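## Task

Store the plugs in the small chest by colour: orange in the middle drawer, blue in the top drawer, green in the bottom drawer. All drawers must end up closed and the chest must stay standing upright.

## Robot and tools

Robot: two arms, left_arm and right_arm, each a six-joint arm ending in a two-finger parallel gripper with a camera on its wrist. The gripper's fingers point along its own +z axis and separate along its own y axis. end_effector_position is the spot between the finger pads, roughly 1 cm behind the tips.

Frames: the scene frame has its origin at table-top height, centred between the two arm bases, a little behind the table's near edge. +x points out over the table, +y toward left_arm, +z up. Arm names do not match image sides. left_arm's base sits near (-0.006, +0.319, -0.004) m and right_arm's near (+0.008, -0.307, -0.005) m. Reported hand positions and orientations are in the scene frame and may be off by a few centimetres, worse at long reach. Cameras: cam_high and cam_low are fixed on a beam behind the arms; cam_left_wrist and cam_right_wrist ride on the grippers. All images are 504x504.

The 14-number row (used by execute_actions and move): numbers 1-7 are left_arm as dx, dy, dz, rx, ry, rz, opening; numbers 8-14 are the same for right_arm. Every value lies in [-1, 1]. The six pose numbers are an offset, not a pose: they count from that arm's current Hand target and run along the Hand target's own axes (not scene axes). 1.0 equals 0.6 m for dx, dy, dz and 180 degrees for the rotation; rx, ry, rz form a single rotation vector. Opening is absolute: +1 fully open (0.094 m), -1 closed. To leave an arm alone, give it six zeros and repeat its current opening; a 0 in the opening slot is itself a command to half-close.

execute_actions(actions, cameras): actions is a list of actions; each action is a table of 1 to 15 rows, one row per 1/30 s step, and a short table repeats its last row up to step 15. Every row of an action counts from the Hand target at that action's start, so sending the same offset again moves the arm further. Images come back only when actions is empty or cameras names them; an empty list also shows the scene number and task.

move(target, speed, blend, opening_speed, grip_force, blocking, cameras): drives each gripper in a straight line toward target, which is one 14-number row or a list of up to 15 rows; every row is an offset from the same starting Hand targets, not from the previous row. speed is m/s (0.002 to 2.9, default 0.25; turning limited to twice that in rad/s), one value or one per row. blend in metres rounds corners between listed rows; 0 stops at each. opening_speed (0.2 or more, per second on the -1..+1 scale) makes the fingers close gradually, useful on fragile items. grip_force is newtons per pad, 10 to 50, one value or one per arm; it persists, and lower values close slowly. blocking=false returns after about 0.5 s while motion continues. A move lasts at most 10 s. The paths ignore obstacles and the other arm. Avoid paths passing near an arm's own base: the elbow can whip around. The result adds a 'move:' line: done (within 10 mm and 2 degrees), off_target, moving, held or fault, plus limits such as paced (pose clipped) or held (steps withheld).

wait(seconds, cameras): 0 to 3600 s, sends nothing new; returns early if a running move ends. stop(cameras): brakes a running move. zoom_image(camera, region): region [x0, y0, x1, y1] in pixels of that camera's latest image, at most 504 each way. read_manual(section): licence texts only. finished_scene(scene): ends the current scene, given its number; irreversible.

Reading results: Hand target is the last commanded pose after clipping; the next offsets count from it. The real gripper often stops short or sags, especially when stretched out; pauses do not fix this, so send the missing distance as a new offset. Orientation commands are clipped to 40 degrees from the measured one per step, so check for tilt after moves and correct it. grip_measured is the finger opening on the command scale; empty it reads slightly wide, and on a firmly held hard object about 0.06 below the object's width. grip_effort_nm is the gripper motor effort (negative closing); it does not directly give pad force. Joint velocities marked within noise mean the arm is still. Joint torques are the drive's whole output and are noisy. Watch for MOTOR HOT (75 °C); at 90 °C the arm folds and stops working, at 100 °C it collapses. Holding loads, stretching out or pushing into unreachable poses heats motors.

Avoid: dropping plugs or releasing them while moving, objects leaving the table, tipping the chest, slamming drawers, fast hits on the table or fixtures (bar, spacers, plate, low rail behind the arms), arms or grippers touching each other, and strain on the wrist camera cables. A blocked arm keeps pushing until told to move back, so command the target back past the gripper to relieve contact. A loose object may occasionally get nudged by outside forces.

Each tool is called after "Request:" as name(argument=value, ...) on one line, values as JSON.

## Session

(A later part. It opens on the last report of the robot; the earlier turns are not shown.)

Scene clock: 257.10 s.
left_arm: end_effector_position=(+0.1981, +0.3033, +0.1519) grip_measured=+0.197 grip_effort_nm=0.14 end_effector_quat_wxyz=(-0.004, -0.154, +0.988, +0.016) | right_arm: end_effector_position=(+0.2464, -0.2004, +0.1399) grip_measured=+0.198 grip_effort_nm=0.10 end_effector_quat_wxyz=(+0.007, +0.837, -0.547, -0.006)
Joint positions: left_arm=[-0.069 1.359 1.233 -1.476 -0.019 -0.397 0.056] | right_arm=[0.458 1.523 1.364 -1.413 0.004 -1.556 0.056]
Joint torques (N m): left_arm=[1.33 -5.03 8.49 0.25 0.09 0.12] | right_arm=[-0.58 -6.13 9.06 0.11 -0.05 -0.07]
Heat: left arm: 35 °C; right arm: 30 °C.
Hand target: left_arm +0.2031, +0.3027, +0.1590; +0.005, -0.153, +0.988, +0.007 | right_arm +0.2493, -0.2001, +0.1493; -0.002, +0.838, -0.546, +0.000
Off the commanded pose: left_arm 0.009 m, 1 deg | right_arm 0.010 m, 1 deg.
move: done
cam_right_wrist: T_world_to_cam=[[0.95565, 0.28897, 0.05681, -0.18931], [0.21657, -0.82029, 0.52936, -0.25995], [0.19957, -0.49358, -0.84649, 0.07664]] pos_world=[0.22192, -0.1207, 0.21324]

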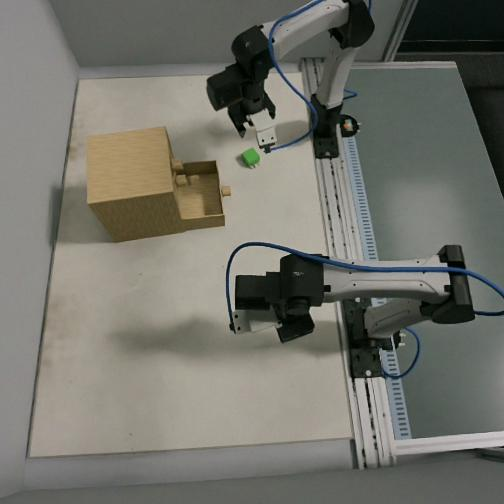

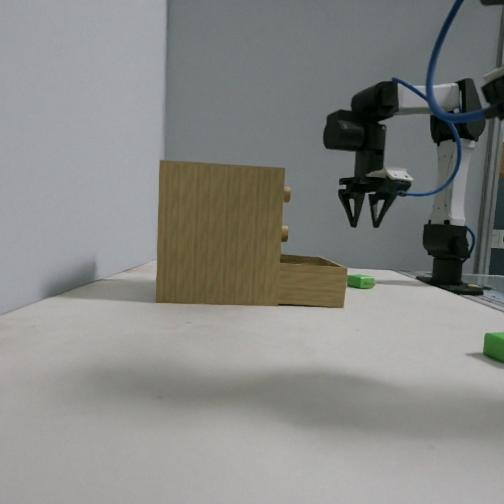

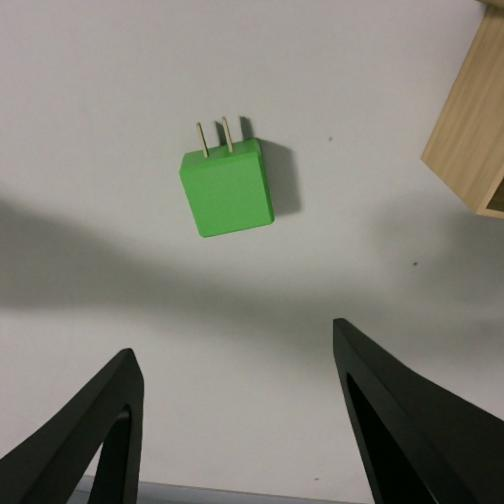

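Request:
move(target=[[0,0,0,0,0,0,0.2,0,0,0.04,0,0,0.972,1],[0,0,0,0,0,0,0.2,0,0,0.212,0,0,0.972,1],[0,0,0,0,0,0,0.2,0,0,0.212,0,0,0.972,-0.35],[0,0,0,0,0,0,0.2,0,0,-0.185,0,0,0.972,-0.35],[0,0,0,0,0,0,0.2,-0.028,-0.275,-0.185,0,0,-0.89,-0.35],[0,0,0,0,0,0,0.2,-0.028,-0.275,0.04,0,0,-0.89,-0.35]], speed=[0.8,0.25,0.2,0.3,0.3,0.2], blend=[0,0,0,0.03,0.02,0], cameras=["cam_high","cam_low","cam_right_wrist"])

Scene clock: 265.93 s.
left_arm: end_effector_position=(+0.1981, +0.3033, +0.1519) grip_measured=+0.197 grip_effort_nm=0.14 end_effector_quat_wxyz=(-0.004, -0.154, +0.988, +0.016) | right_arm: end_effector_position=(+0.3953, -0.1213, +0.1367) grip_measured=-0.146 grip_effort_nm=-1.02 end_effector_quat_wxyz=(+0.006, +0.682, +0.731, +0.015)
Joint positions: left_arm=[-0.069 1.359 1.233 -1.476 -0.019 -0.397 0.056] | right_arm=[0.482 2.183 2.213 -1.552 0.006 1.955 0.04]
Joint torques (N m): left_arm=[1.36 -5.3 8.17 0.26 0.08 0.18] | right_arm=[0.32 -8.95 5.97 0.29 0.04 0.06]
Heat: left arm: 36 °C; right arm: 31 °C.
Hand target: left_arm +0.2031, +0.3027, +0.1590; +0.005, -0.153, +0.988, +0.007 | right_arm +0.3935, -0.1179, +0.1257; +0.000, +0.681, +0.732, +0.001
Off the commanded pose: left_arm 0.009 m, 1 deg | right_arm 0.012 m, 2 deg.
move: off_target (right_arm)
cam_right_wrist: T_world_to_cam=[[-0.9977, 0.04963, 0.0462, 0.3903], [0.06678, 0.83738, 0.54253, 0.03289], [-0.01175, 0.54437, -0.83876, 0.29162]] pos_world=[0.39063, -0.20566, 0.20872]

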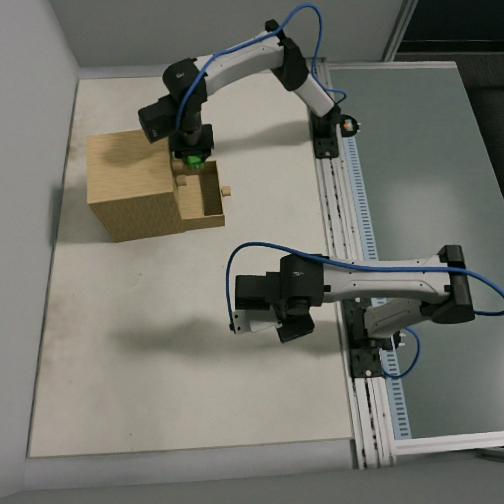

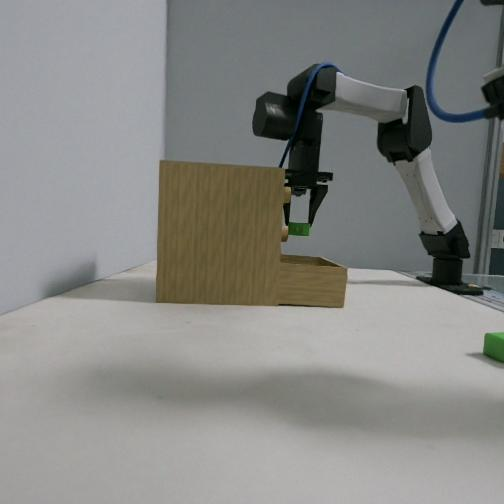

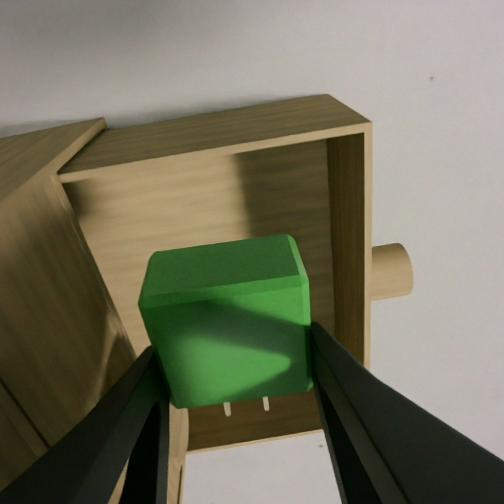

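Request:
move(target=[0,0,0,0,0,0,0.2,0,0,0.135,0,0,0,-0.35], speed=0.12, cameras=["cam_low","cam_right_wrist"])

Scene clock: 268.53 s.
left_arm: end_effector_position=(+0.1981, +0.3033, +0.1519) grip_measured=+0.197 grip_effort_nm=0.14 end_effector_quat_wxyz=(-0.004, -0.154, +0.988, +0.016) | right_arm: end_effector_position=(+0.4025, -0.1190, +0.0670) grip_measured=-0.146 grip_effort_nm=-1.02 end_effector_quat_wxyz=(+0.015, +0.684, +0.729, +0.023)
Joint positions: left_arm=[-0.069 1.359 1.233 -1.476 -0.019 -0.397 0.056] | right_arm=[0.484 2.156 1.89 -1.234 0.019 1.96 0.04]
Joint torques (N m): left_arm=[1.11 -5.3 8.27 0.21 0.11 0.14] | right_arm=[0.08 -8.75 3.07 0.49 -0.08 -0.01]
Heat: left arm: 36 °C; right arm: 30 °C.
Hand target: left_arm +0.2031, +0.3027, +0.1590; +0.005, -0.153, +0.988, +0.007 | right_arm +0.3938, -0.1178, +0.0449; +0.000, +0.681, +0.732, +0.002
Off the commanded pose: left_arm 0.009 m, 1 deg | right_arm 0.024 m, 3 deg.
move: off_target (right_arm)
cam_right_wrist: T_world_to_cam=[[-0.99831, 0.05417, 0.02122, 0.40302], [0.057, 0.83796, 0.54275, 0.07232], [0.01162, 0.54304, -0.83963, 0.2225]] pos_world=[0.39563, -0.20326, 0.13901]

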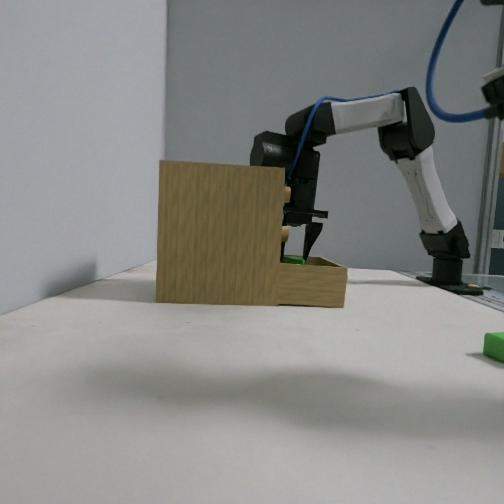

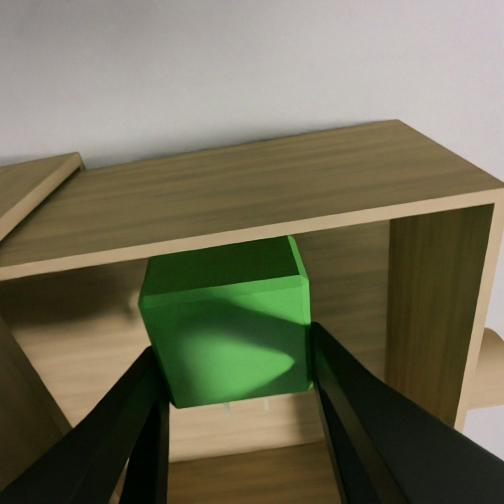

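Request:
move(target=[[0,0,0,0,0,0,0.2,0,0,-0.11,0,0,0,-0.35],[0,0,0,0,0,0,0.2,0,0,-0.11,0,0.089,0,-0.35],[0,0,0,0,0,0,0.2,0.02,0.0,-0.11,0,0.089,0,-0.35],[0,0,0,0,0,0,0.2,0.02,0.0,0.0,0,0.089,0,-0.35]], speed=0.15, blend=[0.01,0,0.005,0], cameras=["cam_low","cam_right_wrist"])

Scene clock: 274.67 s.
left_arm: end_effector_position=(+0.1981, +0.3033, +0.1519) grip_measured=+0.197 grip_effort_nm=0.14 end_effector_quat_wxyz=(-0.004, -0.154, +0.988, +0.016) | right_arm: end_effector_position=(+0.4041, -0.1056, +0.0687) grip_measured=-0.146 grip_effort_nm=-1.02 end_effector_quat_wxyz=(-0.083, +0.669, +0.728, +0.124)
Joint positions: left_arm=[-0.069 1.359 1.233 -1.476 -0.019 -0.397 0.056] | right_arm=[0.403 2.079 1.745 -1.066 -0.254 1.881 0.04]
Joint torques (N m): left_arm=[1.35 -5.33 8.28 0.25 0.06 0.14] | right_arm=[0.05 -8.08 3.28 0.6 -0.16 0.09]
Motor temperatures (°C): left_arm=[18 32 36 19 18 21 22] | right_arm=[19 31 30 23 16 21 21]
Heat: left arm: 36 °C; right arm: 31 °C.
Hand target: left_arm +0.2031, +0.3027, +0.1590; +0.005, -0.153, +0.988, +0.007 | right_arm +0.3929, -0.1058, +0.0449; -0.102, +0.675, +0.725, +0.097
Off the commanded pose: left_arm 0.009 m, 1 deg | right_arm 0.026 m, 4 deg.
move: off_target (right_arm)
cam_right_wrist: T_world_to_cam=[[-0.99911, 0.01925, 0.03767, 0.39945], [0.04107, 0.65456, 0.7549, 0.03249], [-0.01013, 0.75577, -0.65476, 0.23517]] pos_world=[0.40014, -0.20669, 0.11441]

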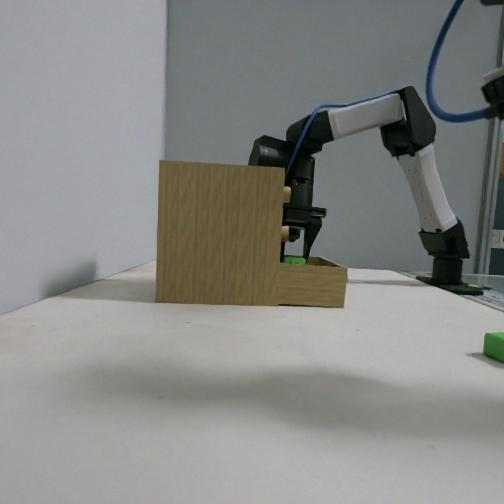

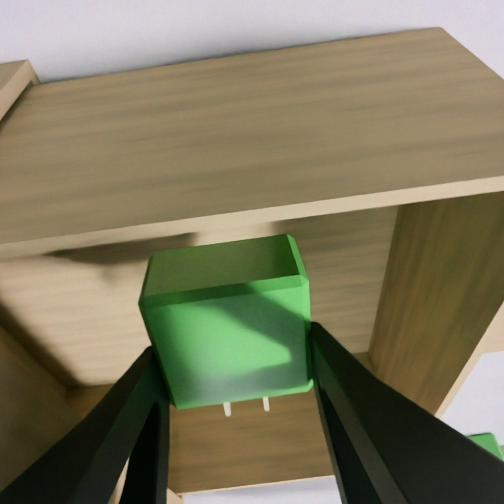

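Request:
move(target=[[0,0,0,0,0,0,0.2,0,0.014,-0.035,0,0,0,-0.35],[0,0,0,0,0,0,0.2,0,0.014,-0.035,0,0,0,0.08],[0,0,0,0,0,0,0.2,0.0,0.01,-0.33,0,0,0,0.08]], speed=[0.1,0.1,0.2], cameras=["cam_high","cam_low","cam_right_wrist"])

Scene clock: 279.67 s.
left_arm: end_effector_position=(+0.1981, +0.3033, +0.1519) grip_measured=+0.197 grip_effort_nm=0.14 end_effector_quat_wxyz=(-0.004, -0.154, +0.988, +0.016) | right_arm: end_effector_position=(+0.4067, -0.1589, +0.2122) grip_measured=+0.078 grip_effort_nm=0.10 end_effector_quat_wxyz=(-0.063, +0.684, +0.709, +0.162)
Joint positions: left_arm=[-0.069 1.359 1.233 -1.476 -0.019 -0.397 0.056] | right_arm=[0.276 2.025 2.234 -1.547 -0.276 1.811 0.051]
Joint torques (N m): left_arm=[1.17 -5.2 8.35 0.23 0.09 0.11] | right_arm=[-0.73 -13.15 8.31 0.5 -0.17 -0.06]
Heat: left arm: 36 °C; right arm: 32 °C.
Hand target: left_arm +0.2031, +0.3027, +0.1590; +0.005, -0.153, +0.988, +0.007 | right_arm +0.4023, -0.1604, +0.2351; -0.102, +0.675, +0.725, +0.097
Off the commanded pose: left_arm 0.009 m, 1 deg | right_arm 0.023 m, 9 deg.
joint sent to its limit (right arm) — joint 4 (wrist pitch), lower limit. The joint targets are off in orientation, not in position.
move: off_target (right_arm)
cam_right_wrist: T_world_to_cam=[[-0.99649, 0.07653, -0.03392, 0.42093], [0.02188, 0.62927, 0.77688, -0.04185], [0.0808, 0.77341, -0.62874, 0.32982]] pos_world=[0.39371, -0.26096, 0.25416]

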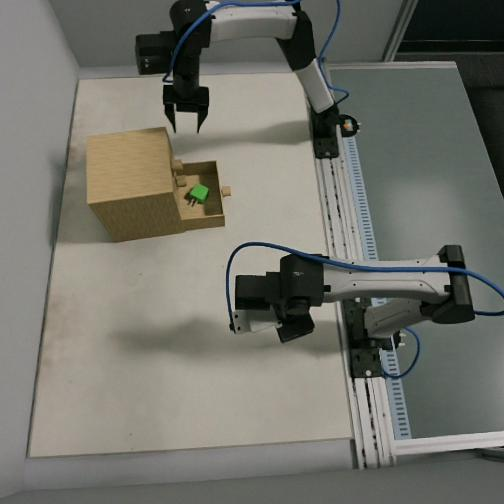

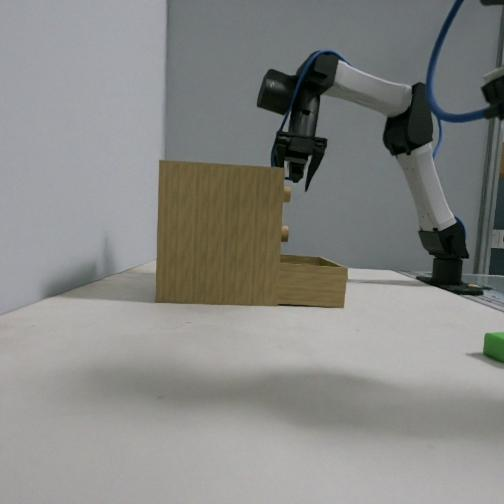

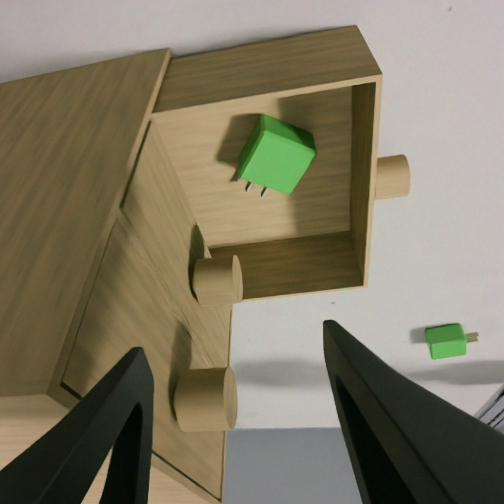

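Request:
move(target=[[-0.155,0.213,0,0,0,0,0.2,0.11,-0.16,0.023,0,0,0,0.08],[-0.155,0.213,0,0,0,0,0.2,0.567,-0.305,0.328,0.082,-0.063,-0.572,1]], speed=[0.3,0.5], blend=[0.03,0], cameras=["cam_high","cam_right_wrist"])

Scene clock: 286.87 s.
left_arm: end_effector_position=(+0.2484, +0.4488, +0.1595) grip_measured=+0.197 grip_effort_nm=0.14 end_effector_quat_wxyz=(+0.002, -0.156, +0.988, +0.009) | right_arm: end_effector_position=(+0.1909, +0.1985, +0.1421) grip_measured=+0.998 grip_effort_nm=0.10 end_effector_quat_wxyz=(+0.068, -0.147, +0.977, +0.143)
Joint positions: left_arm=[0.478 1.648 1.524 -1.456 -0.017 0.147 0.056] | right_arm=[1.259 2.552 2.838 -1.532 0.001 0.929 0.094]
Joint torques (N m): left_arm=[1.17 -7.04 8.18 0.33 0.09 0.16] | right_arm=[0.16 -11.36 8.64 1.03 0.17 -0.08]
Heat: left arm: 36 °C; right arm: 33 °C.
Hand target: left_arm +0.2531, +0.4525, +0.1615; +0.005, -0.153, +0.988, +0.007 | right_arm +0.1928, +0.2072, +0.1400; +0.000, -0.155, +0.988, -0.001
Off the commanded pose: left_arm 0.006 m, 1 deg | right_arm 0.009 m, 18 deg.
elbow stopped short (right arm): the move would have taken joint 3 (elbow) straighter than the controller allows.
move: off_target (right_arm); target 2's new opening was sent with right_arm's hand 0.009 m and 18 deg from that target
cam_right_wrist: T_world_to_cam=[[0.18324, -0.96123, -0.20608, 0.18134], [-0.88442, -0.25271, 0.39235, 0.19513], [-0.42921, 0.11036, -0.89644, 0.29378]] pos_world=[0.26545, 0.1912, 0.22417]

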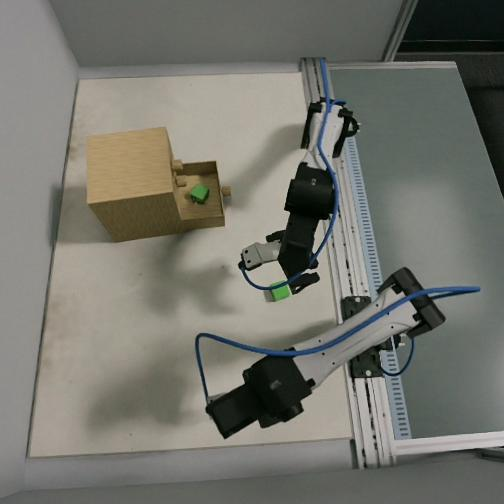

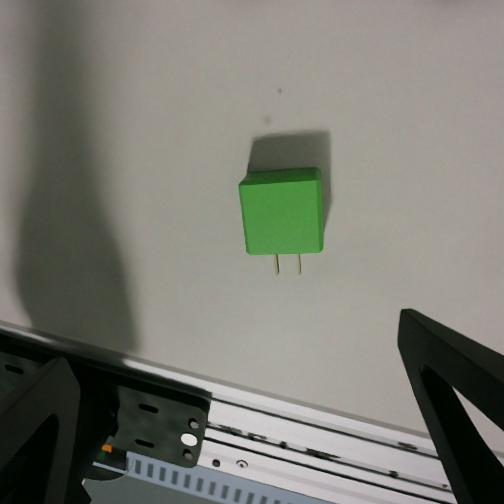

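Request:
move(target=[0,0,0,0,0,0,0.2,-0.005,0,0.185,0,0,0,1], speed=0.2, cameras=["cam_low","cam_right_wrist"])

Scene clock: 289.17 s.
left_arm: end_effector_position=(+0.2484, +0.4488, +0.1595) grip_measured=+0.197 grip_effort_nm=0.14 end_effector_quat_wxyz=(+0.002, -0.156, +0.988, +0.009) | right_arm: end_effector_position=(+0.1905, +0.2019, +0.0321) grip_measured=+0.998 grip_effort_nm=0.10 end_effector_quat_wxyz=(+0.025, -0.152, +0.986, +0.062)
Joint positions: left_arm=[0.478 1.648 1.524 -1.456 -0.017 0.147 0.056] | right_arm=[1.259 2.767 2.838 -1.501 0.002 0.922 0.094]
Joint torques (N m): left_arm=[1.01 -6.43 8.12 0.27 0.06 0.12] | right_arm=[-0.46 -12.63 8.87 0.68 0.17 -0.06]
Heat: left arm: 36 °C; right arm: 33 °C.
Hand target: left_arm +0.2531, +0.4525, +0.1615; +0.005, -0.153, +0.988, +0.007 | right_arm +0.1956, +0.2080, +0.0290; +0.000, -0.155, +0.988, -0.001
Off the commanded pose: left_arm 0.006 m, 1 deg | right_arm 0.009 m, 8 deg.
elbow stopped short (right arm): the move would have taken joint 3 (elbow) straighter than the controller allows.
move: off_target (right_arm)
cam_right_wrist: T_world_to_cam=[[0.18486, -0.98162, -0.04739, 0.16071], [-0.85649, -0.18457, 0.48204, 0.21678], [-0.48193, -0.04852, -0.87487, 0.23591]] pos_world=[0.26966, 0.20922, 0.10951]

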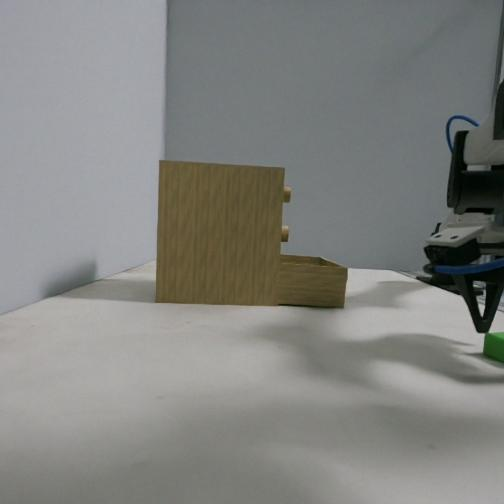

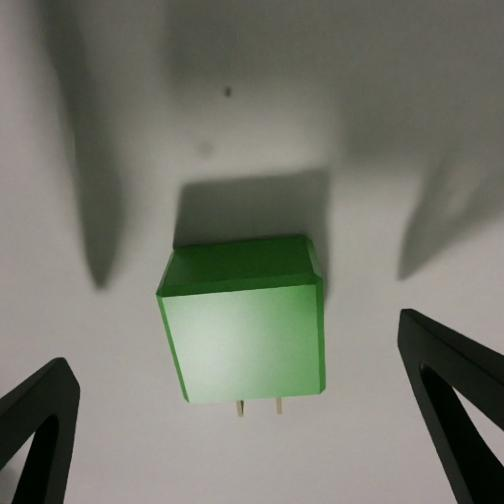

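Request:
move(target=[[0,0,0,0,0,0,0.2,-0.012,0.003,0.014,0,0,0,1],[0,0,0,0,0,0,0.2,-0.012,0.003,0.014,0,0,0,-0.35],[0,0,0,0,0,0,0.2,0,0,-0.318,0,0,0,-0.35],[0,0,0,0,0,0,0.2,-0.185,-0.46,-0.318,0,0,-0.42,-0.35],[0,0,0,0,0,0,0.2,-0.185,-0.46,-0.1,0,0,-0.42,-0.35]], speed=[0.1,0.2,0.25,0.3,0.15], blend=[0,0,0.03,0.02,0], cameras=["cam_high","cam_low","cam_right_wrist"])

Scene clock: 296.73 s.
left_arm: end_effector_position=(+0.2484, +0.4488, +0.1595) grip_measured=+0.197 grip_effort_nm=0.14 end_effector_quat_wxyz=(+0.002, -0.156, +0.988, +0.009) | right_arm: end_effector_position=(+0.3857, -0.0220, +0.0941) grip_measured=-0.132 grip_effort_nm=-1.02 end_effector_quat_wxyz=(-0.013, +0.723, -0.691, -0.003)
Joint positions: left_arm=[0.478 1.648 1.524 -1.456 -0.017 0.147 0.056] | right_arm=[0.679 2.423 2.453 -1.561 0 -0.967 0.041]
Joint torques (N m): left_arm=[1.06 -6.56 8.03 0.27 0.1 0.18] | right_arm=[0.06 -11.4 6.99 0.34 0.04 -0.08]
Motor temperatures (°C): left_arm=[18 31 36 19 18 21 21] | right_arm=[18 36 32 23 16 21 21]
Heat: left arm: 36 °C; right arm: 36 °C.
Hand target: left_arm +0.2531, +0.4525, +0.1615; +0.005, -0.153, +0.988, +0.007 | right_arm +0.3859, -0.0207, +0.0892; +0.000, +0.728, -0.686, +0.000
Off the commanded pose: left_arm 0.006 m, 1 deg | right_arm 0.005 m, 2 deg.
elbow stopped short (right arm): the move would have taken joint 3 (elbow) straighter than the controller allows.
joint sent to its limit (right arm) — joint 4 (wrist pitch), lower limit. The joint targets still meet the commanded pose.
move: done; target 2's new opening was sent with right_arm's hand 0.010 m and 9 deg from that target
cam_right_wrist: T_world_to_cam=[[0.99342, -0.07507, 0.08654, -0.39668], [-0.10884, -0.85414, 0.50852, 0.00722], [0.03575, -0.5146, -0.85669, 0.16179]] pos_world=[0.38907, 0.05965, 0.16926]

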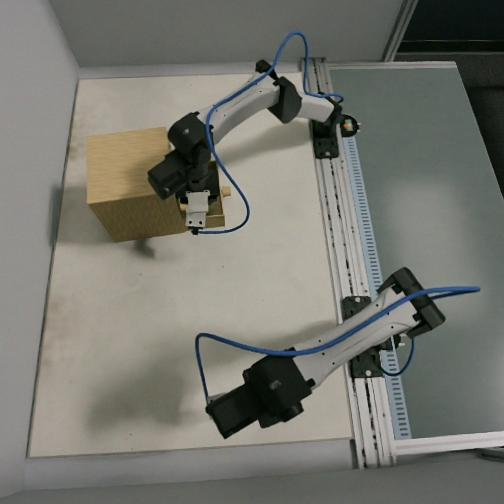

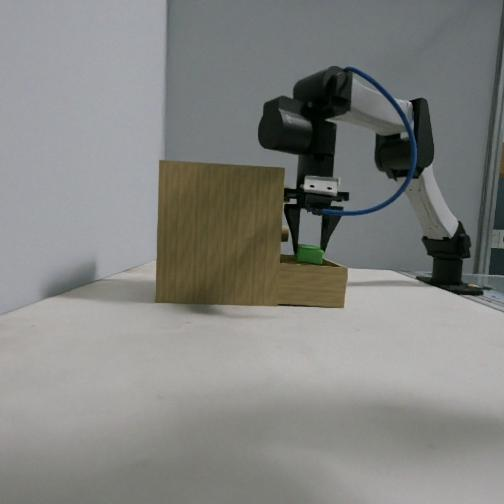

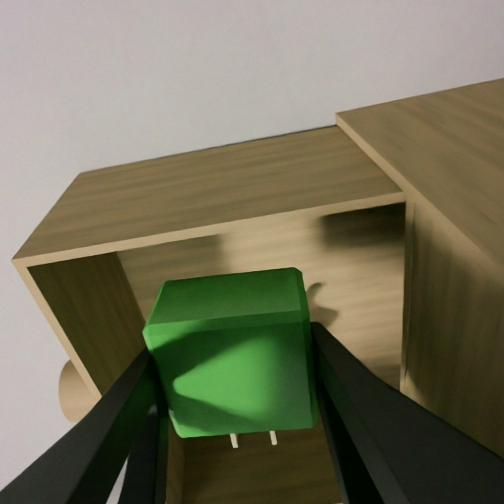

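Request:
move(target=[0,0,0,0,0,0,0.2,0,0,0.045,0,0,0,-0.35], speed=0.1, cameras=["cam_low","cam_right_wrist"])

Scene clock: 299.07 s.
left_arm: end_effector_position=(+0.2484, +0.4488, +0.1595) grip_measured=+0.197 grip_effort_nm=0.14 end_effector_quat_wxyz=(+0.002, -0.156, +0.988, +0.009) | right_arm: end_effector_position=(+0.3875, -0.0206, +0.0708) grip_measured=-0.132 grip_effort_nm=-1.02 end_effector_quat_wxyz=(-0.007, +0.724, -0.689, -0.003)
Joint positions: left_arm=[0.478 1.648 1.524 -1.456 -0.017 0.147 0.056] | right_arm=[0.679 2.423 2.359 -1.478 0.001 -0.97 0.041]
Joint torques (N m): left_arm=[1.16 -6.68 8.32 0.31 0.11 0.21] | right_arm=[0.02 -12.27 4.53 0.47 0.03 -0.05]
Heat: left arm: 36 °C; right arm: 37 °C.
Hand target: left_arm +0.2531, +0.4525, +0.1615; +0.005, -0.153, +0.988, +0.007 | right_arm +0.3859, -0.0207, +0.0623; +0.000, +0.728, -0.686, +0.000
Off the commanded pose: left_arm 0.006 m, 1 deg | right_arm 0.009 m, 1 deg.
move: done
cam_right_wrist: T_world_to_cam=[[0.99431, -0.07099, 0.07943, -0.39611], [-0.10193, -0.85072, 0.51564, 0.01737], [0.03096, -0.5208, -0.85312, 0.144]] pos_world=[0.39117, 0.06165, 0.14535]

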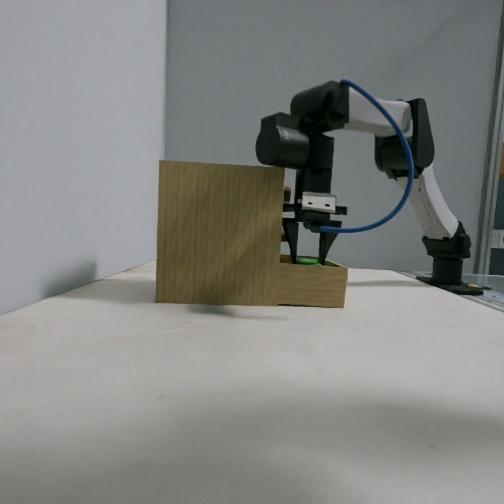

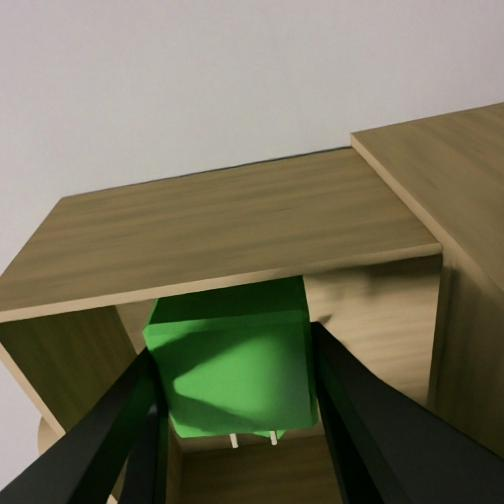

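Request:
move(target=[[0,0,0,0,0,0,0.2,0,0,0,0,0,0,0.06],[0,0,0,0,0,0,0.2,0,0,-0.3,0,0,0,0.06],[0,0,0,0,0,0,0.2,0.082,0.282,-0.23,0.279,-0.282,0.439,0.2],[0,0,0,0,0,0,0.2,0.08,0.254,0.012,0.279,-0.282,0.439,0.2]], speed=[0.1,0.2,0.5,0.25], blend=[0,0.02,0.02,0], cameras=["cam_high","cam_low","cam_right_wrist"])

Scene clock: 308.17 s.
left_arm: end_effector_position=(+0.2484, +0.4488, +0.1595) grip_measured=+0.197 grip_effort_nm=0.14 end_effector_quat_wxyz=(+0.002, -0.156, +0.988, +0.009) | right_arm: end_effector_position=(+0.2359, -0.0781, +0.0593) grip_measured=+0.198 grip_effort_nm=0.10 end_effector_quat_wxyz=(+0.539, -0.026, +0.842, +0.019)
Joint positions: left_arm=[0.478 1.648 1.524 -1.456 -0.017 0.147 0.056] | right_arm=[1.301 1.518 0.481 0.148 1.026 0.816 0.056]
Joint torques (N m): left_arm=[0.99 -6.74 8.32 0.32 0.1 0.13] | right_arm=[-0.73 -3.51 5.12 1.4 0.26 -0.06]
Heat: left arm: 37 °C; right arm: 37 °C.
Hand target: left_arm +0.2531, +0.4525, +0.1615; +0.005, -0.153, +0.988, +0.007 | right_arm +0.2366, -0.0776, +0.0551; +0.537, -0.028, +0.843, +0.019
Off the commanded pose: left_arm 0.006 m, 1 deg | right_arm 0.004 m, 0 deg.
move: done; blend cut to 0 m at target 3; target 3's new opening was sent with right_arm's hand 0.011 m and 2 deg from that target
cam_right_wrist: T_world_to_cam=[[-0.05367, -0.99539, -0.07952, -0.06415], [-0.83779, 0.08821, -0.53882, 0.26837], [0.54335, 0.0377, -0.83866, 0.03083]] pos_world=[0.20464, -0.08869, 0.16536]

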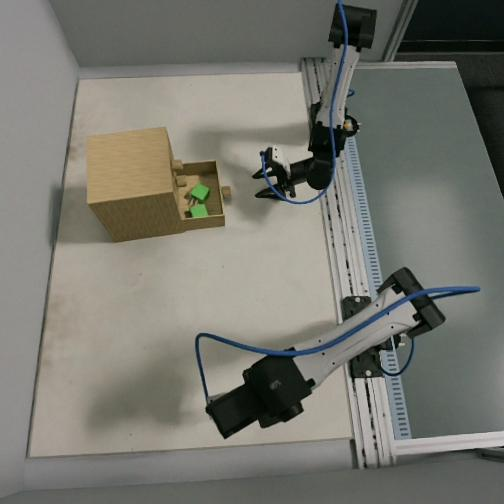

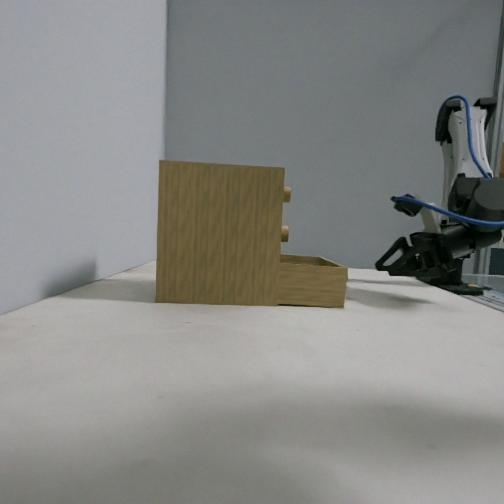

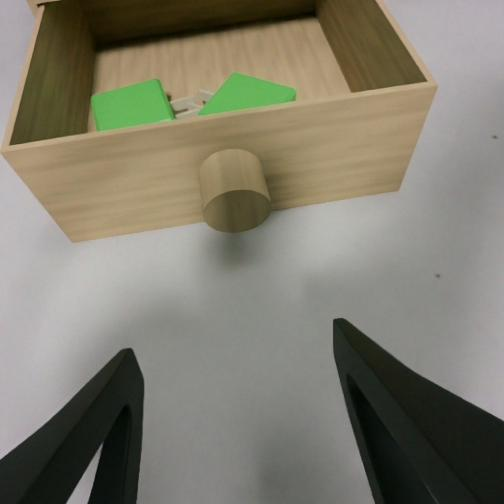

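Request:
move(target=[[0,0,0,0,0,0,0.2,-0.037,-0.009,0.1255,0,0,0,0.2],[0,0,0,0,0,0,0.2,-0.037,-0.009,0.1255,0,0,0,-0.75],[0,0,0,0,0,0,0.2,-0.115,-0.009,0.297,0,0,0,-0.75]], speed=[0.2,0.2,0.15], cameras=["cam_high","cam_low","cam_right_wrist"])

Scene clock: 312.50 s.
left_arm: end_effector_position=(+0.2484, +0.4488, +0.1595) grip_measured=+0.197 grip_effort_nm=0.14 end_effector_quat_wxyz=(+0.002, -0.156, +0.988, +0.009) | right_arm: end_effector_position=(+0.4183, -0.0758, +0.0461) grip_measured=-0.439 grip_effort_nm=-1.02 end_effector_quat_wxyz=(+0.539, -0.027, +0.842, +0.011)
Joint positions: left_arm=[0.478 1.648 1.524 -1.456 -0.017 0.147 0.056] | right_arm=[0.758 1.923 0.796 0.613 0.609 0.303 0.026]
Joint torques (N m): left_arm=[0.95 -6.72 8.58 0.28 0.1 0.14] | right_arm=[-1.26 -5.63 8.7 1.72 -0.09 -0.01]
Heat: left arm: 37 °C; right arm: 36 °C.
Hand target: left_arm +0.2531, +0.4525, +0.1615; +0.005, -0.153, +0.988, +0.007 | right_arm +0.4272, -0.0702, +0.0422; +0.537, -0.028, +0.843, +0.019
Off the commanded pose: left_arm 0.006 m, 1 deg | right_arm 0.011 m, 1 deg.
move: off_target (right_arm)
cam_right_wrist: T_world_to_cam=[[-0.06088, -0.99589, -0.06711, -0.05066], [-0.83706, 0.08756, -0.54005, 0.41363], [0.54371, 0.0233, -0.83895, -0.08072]] pos_world=[0.38704, -0.08479, 0.15226]

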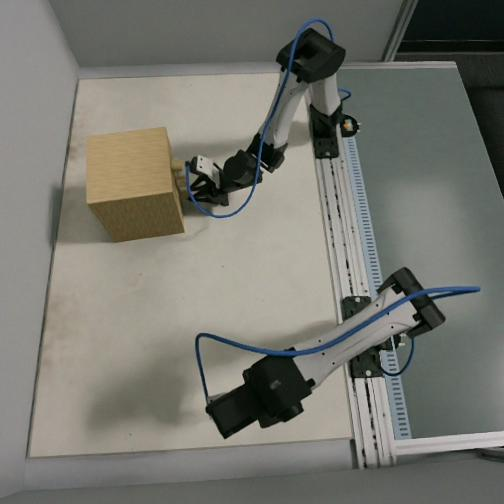

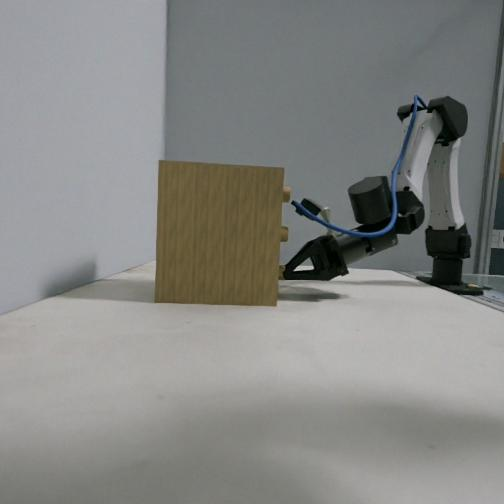

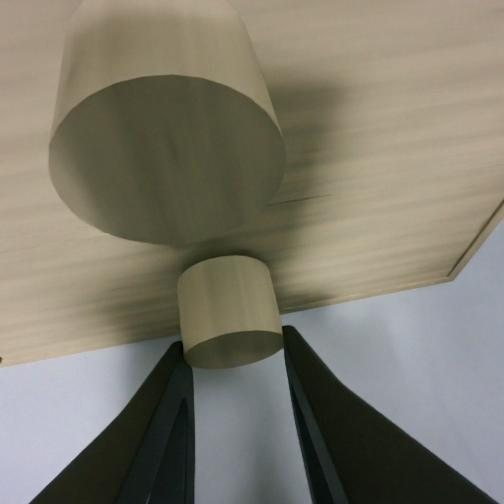

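Request:
move(target=[[0,0,0,0,0,0,0.2,0,0,0,0,0,0,0.1],[0,0,0,0,0,0,0.2,0.0,0,-0.15,0,0,0,0.1],[0,0,0,0,0,0,0.2,-0.05,0,-0.26,0,-0.1,0,0.1]], speed=0.25, blend=[0,0.03,0], cameras=["cam_low","cam_right_wrist","cam_high"])

Request:
zoom_image(camera="cam_low", region=[230, 150, 310, 320])

Request:
zoom_image(camera="cam_right_wrist", region=[0, 0, 504, 400])

Scene clock: 316.03 s.
left_arm: end_effector_position=(+0.2484, +0.4488, +0.1595) grip_measured=+0.197 grip_effort_nm=0.14 end_effector_quat_wxyz=(+0.002, -0.156, +0.988, +0.009) | right_arm: end_effector_position=(+0.3002, -0.0779, +0.1289) grip_measured=+0.098 grip_effort_nm=0.10 end_effector_quat_wxyz=(+0.654, -0.034, +0.755, +0.018)
Joint positions: left_arm=[0.478 1.648 1.524 -1.456 -0.017 0.147 0.056] | right_arm=[1.105 1.568 0.42 0.918 0.991 0.176 0.052]
Joint torques (N m): left_arm=[0.98 -6.76 8.29 0.31 0.05 0.09] | right_arm=[0.1 -6.04 5.05 1.87 0.22 -0.05]
Heat: left arm: 37 °C; right arm: 35 °C.
Hand target: left_arm +0.2531, +0.4525, +0.1615; +0.005, -0.153, +0.988, +0.007 | right_arm +0.2989, -0.0789, +0.1354; +0.662, -0.025, +0.749, +0.023
Off the commanded pose: left_arm 0.006 m, 1 deg | right_arm 0.007 m, 2 deg.
move: done
cam_right_wrist: T_world_to_cam=[[-0.01623, -0.9959, -0.08895, -0.06501], [-0.65021, 0.07809, -0.75573, 0.3306], [0.75958, 0.04557, -0.64882, -0.03454]] pos_world=[0.24014, -0.08899, 0.22165]
Images, in order (width x height): cam_high 504x504, cam_low 504x504, cam_right_wrist 504x504.

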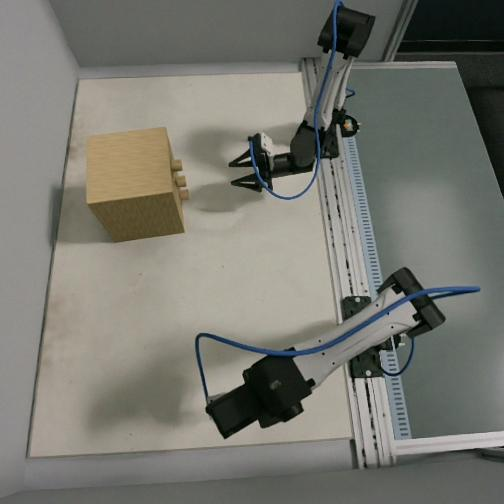

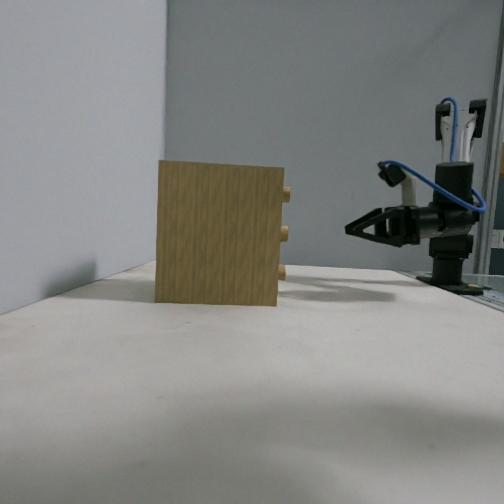

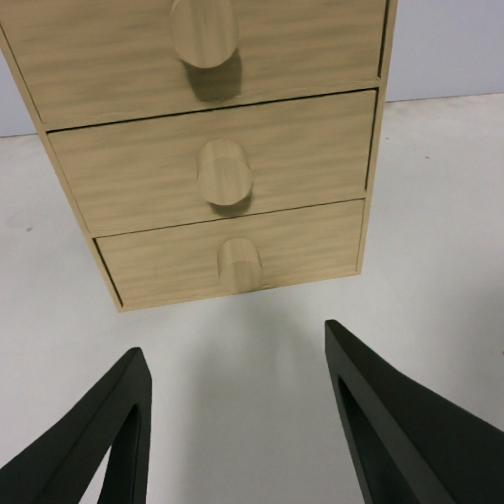

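Scaled by 2.965 from the camera's image (finer frame: 720x720).

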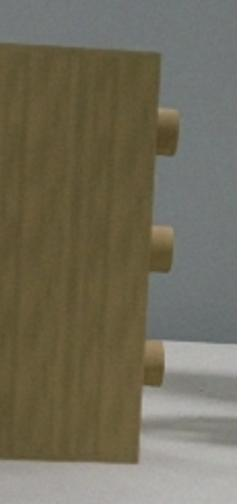

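Scaled by 1.000.

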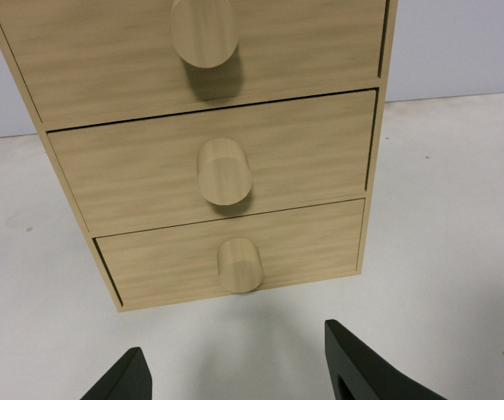

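Request:
finished_scene(scene=1)

The scene is finished: the task was done.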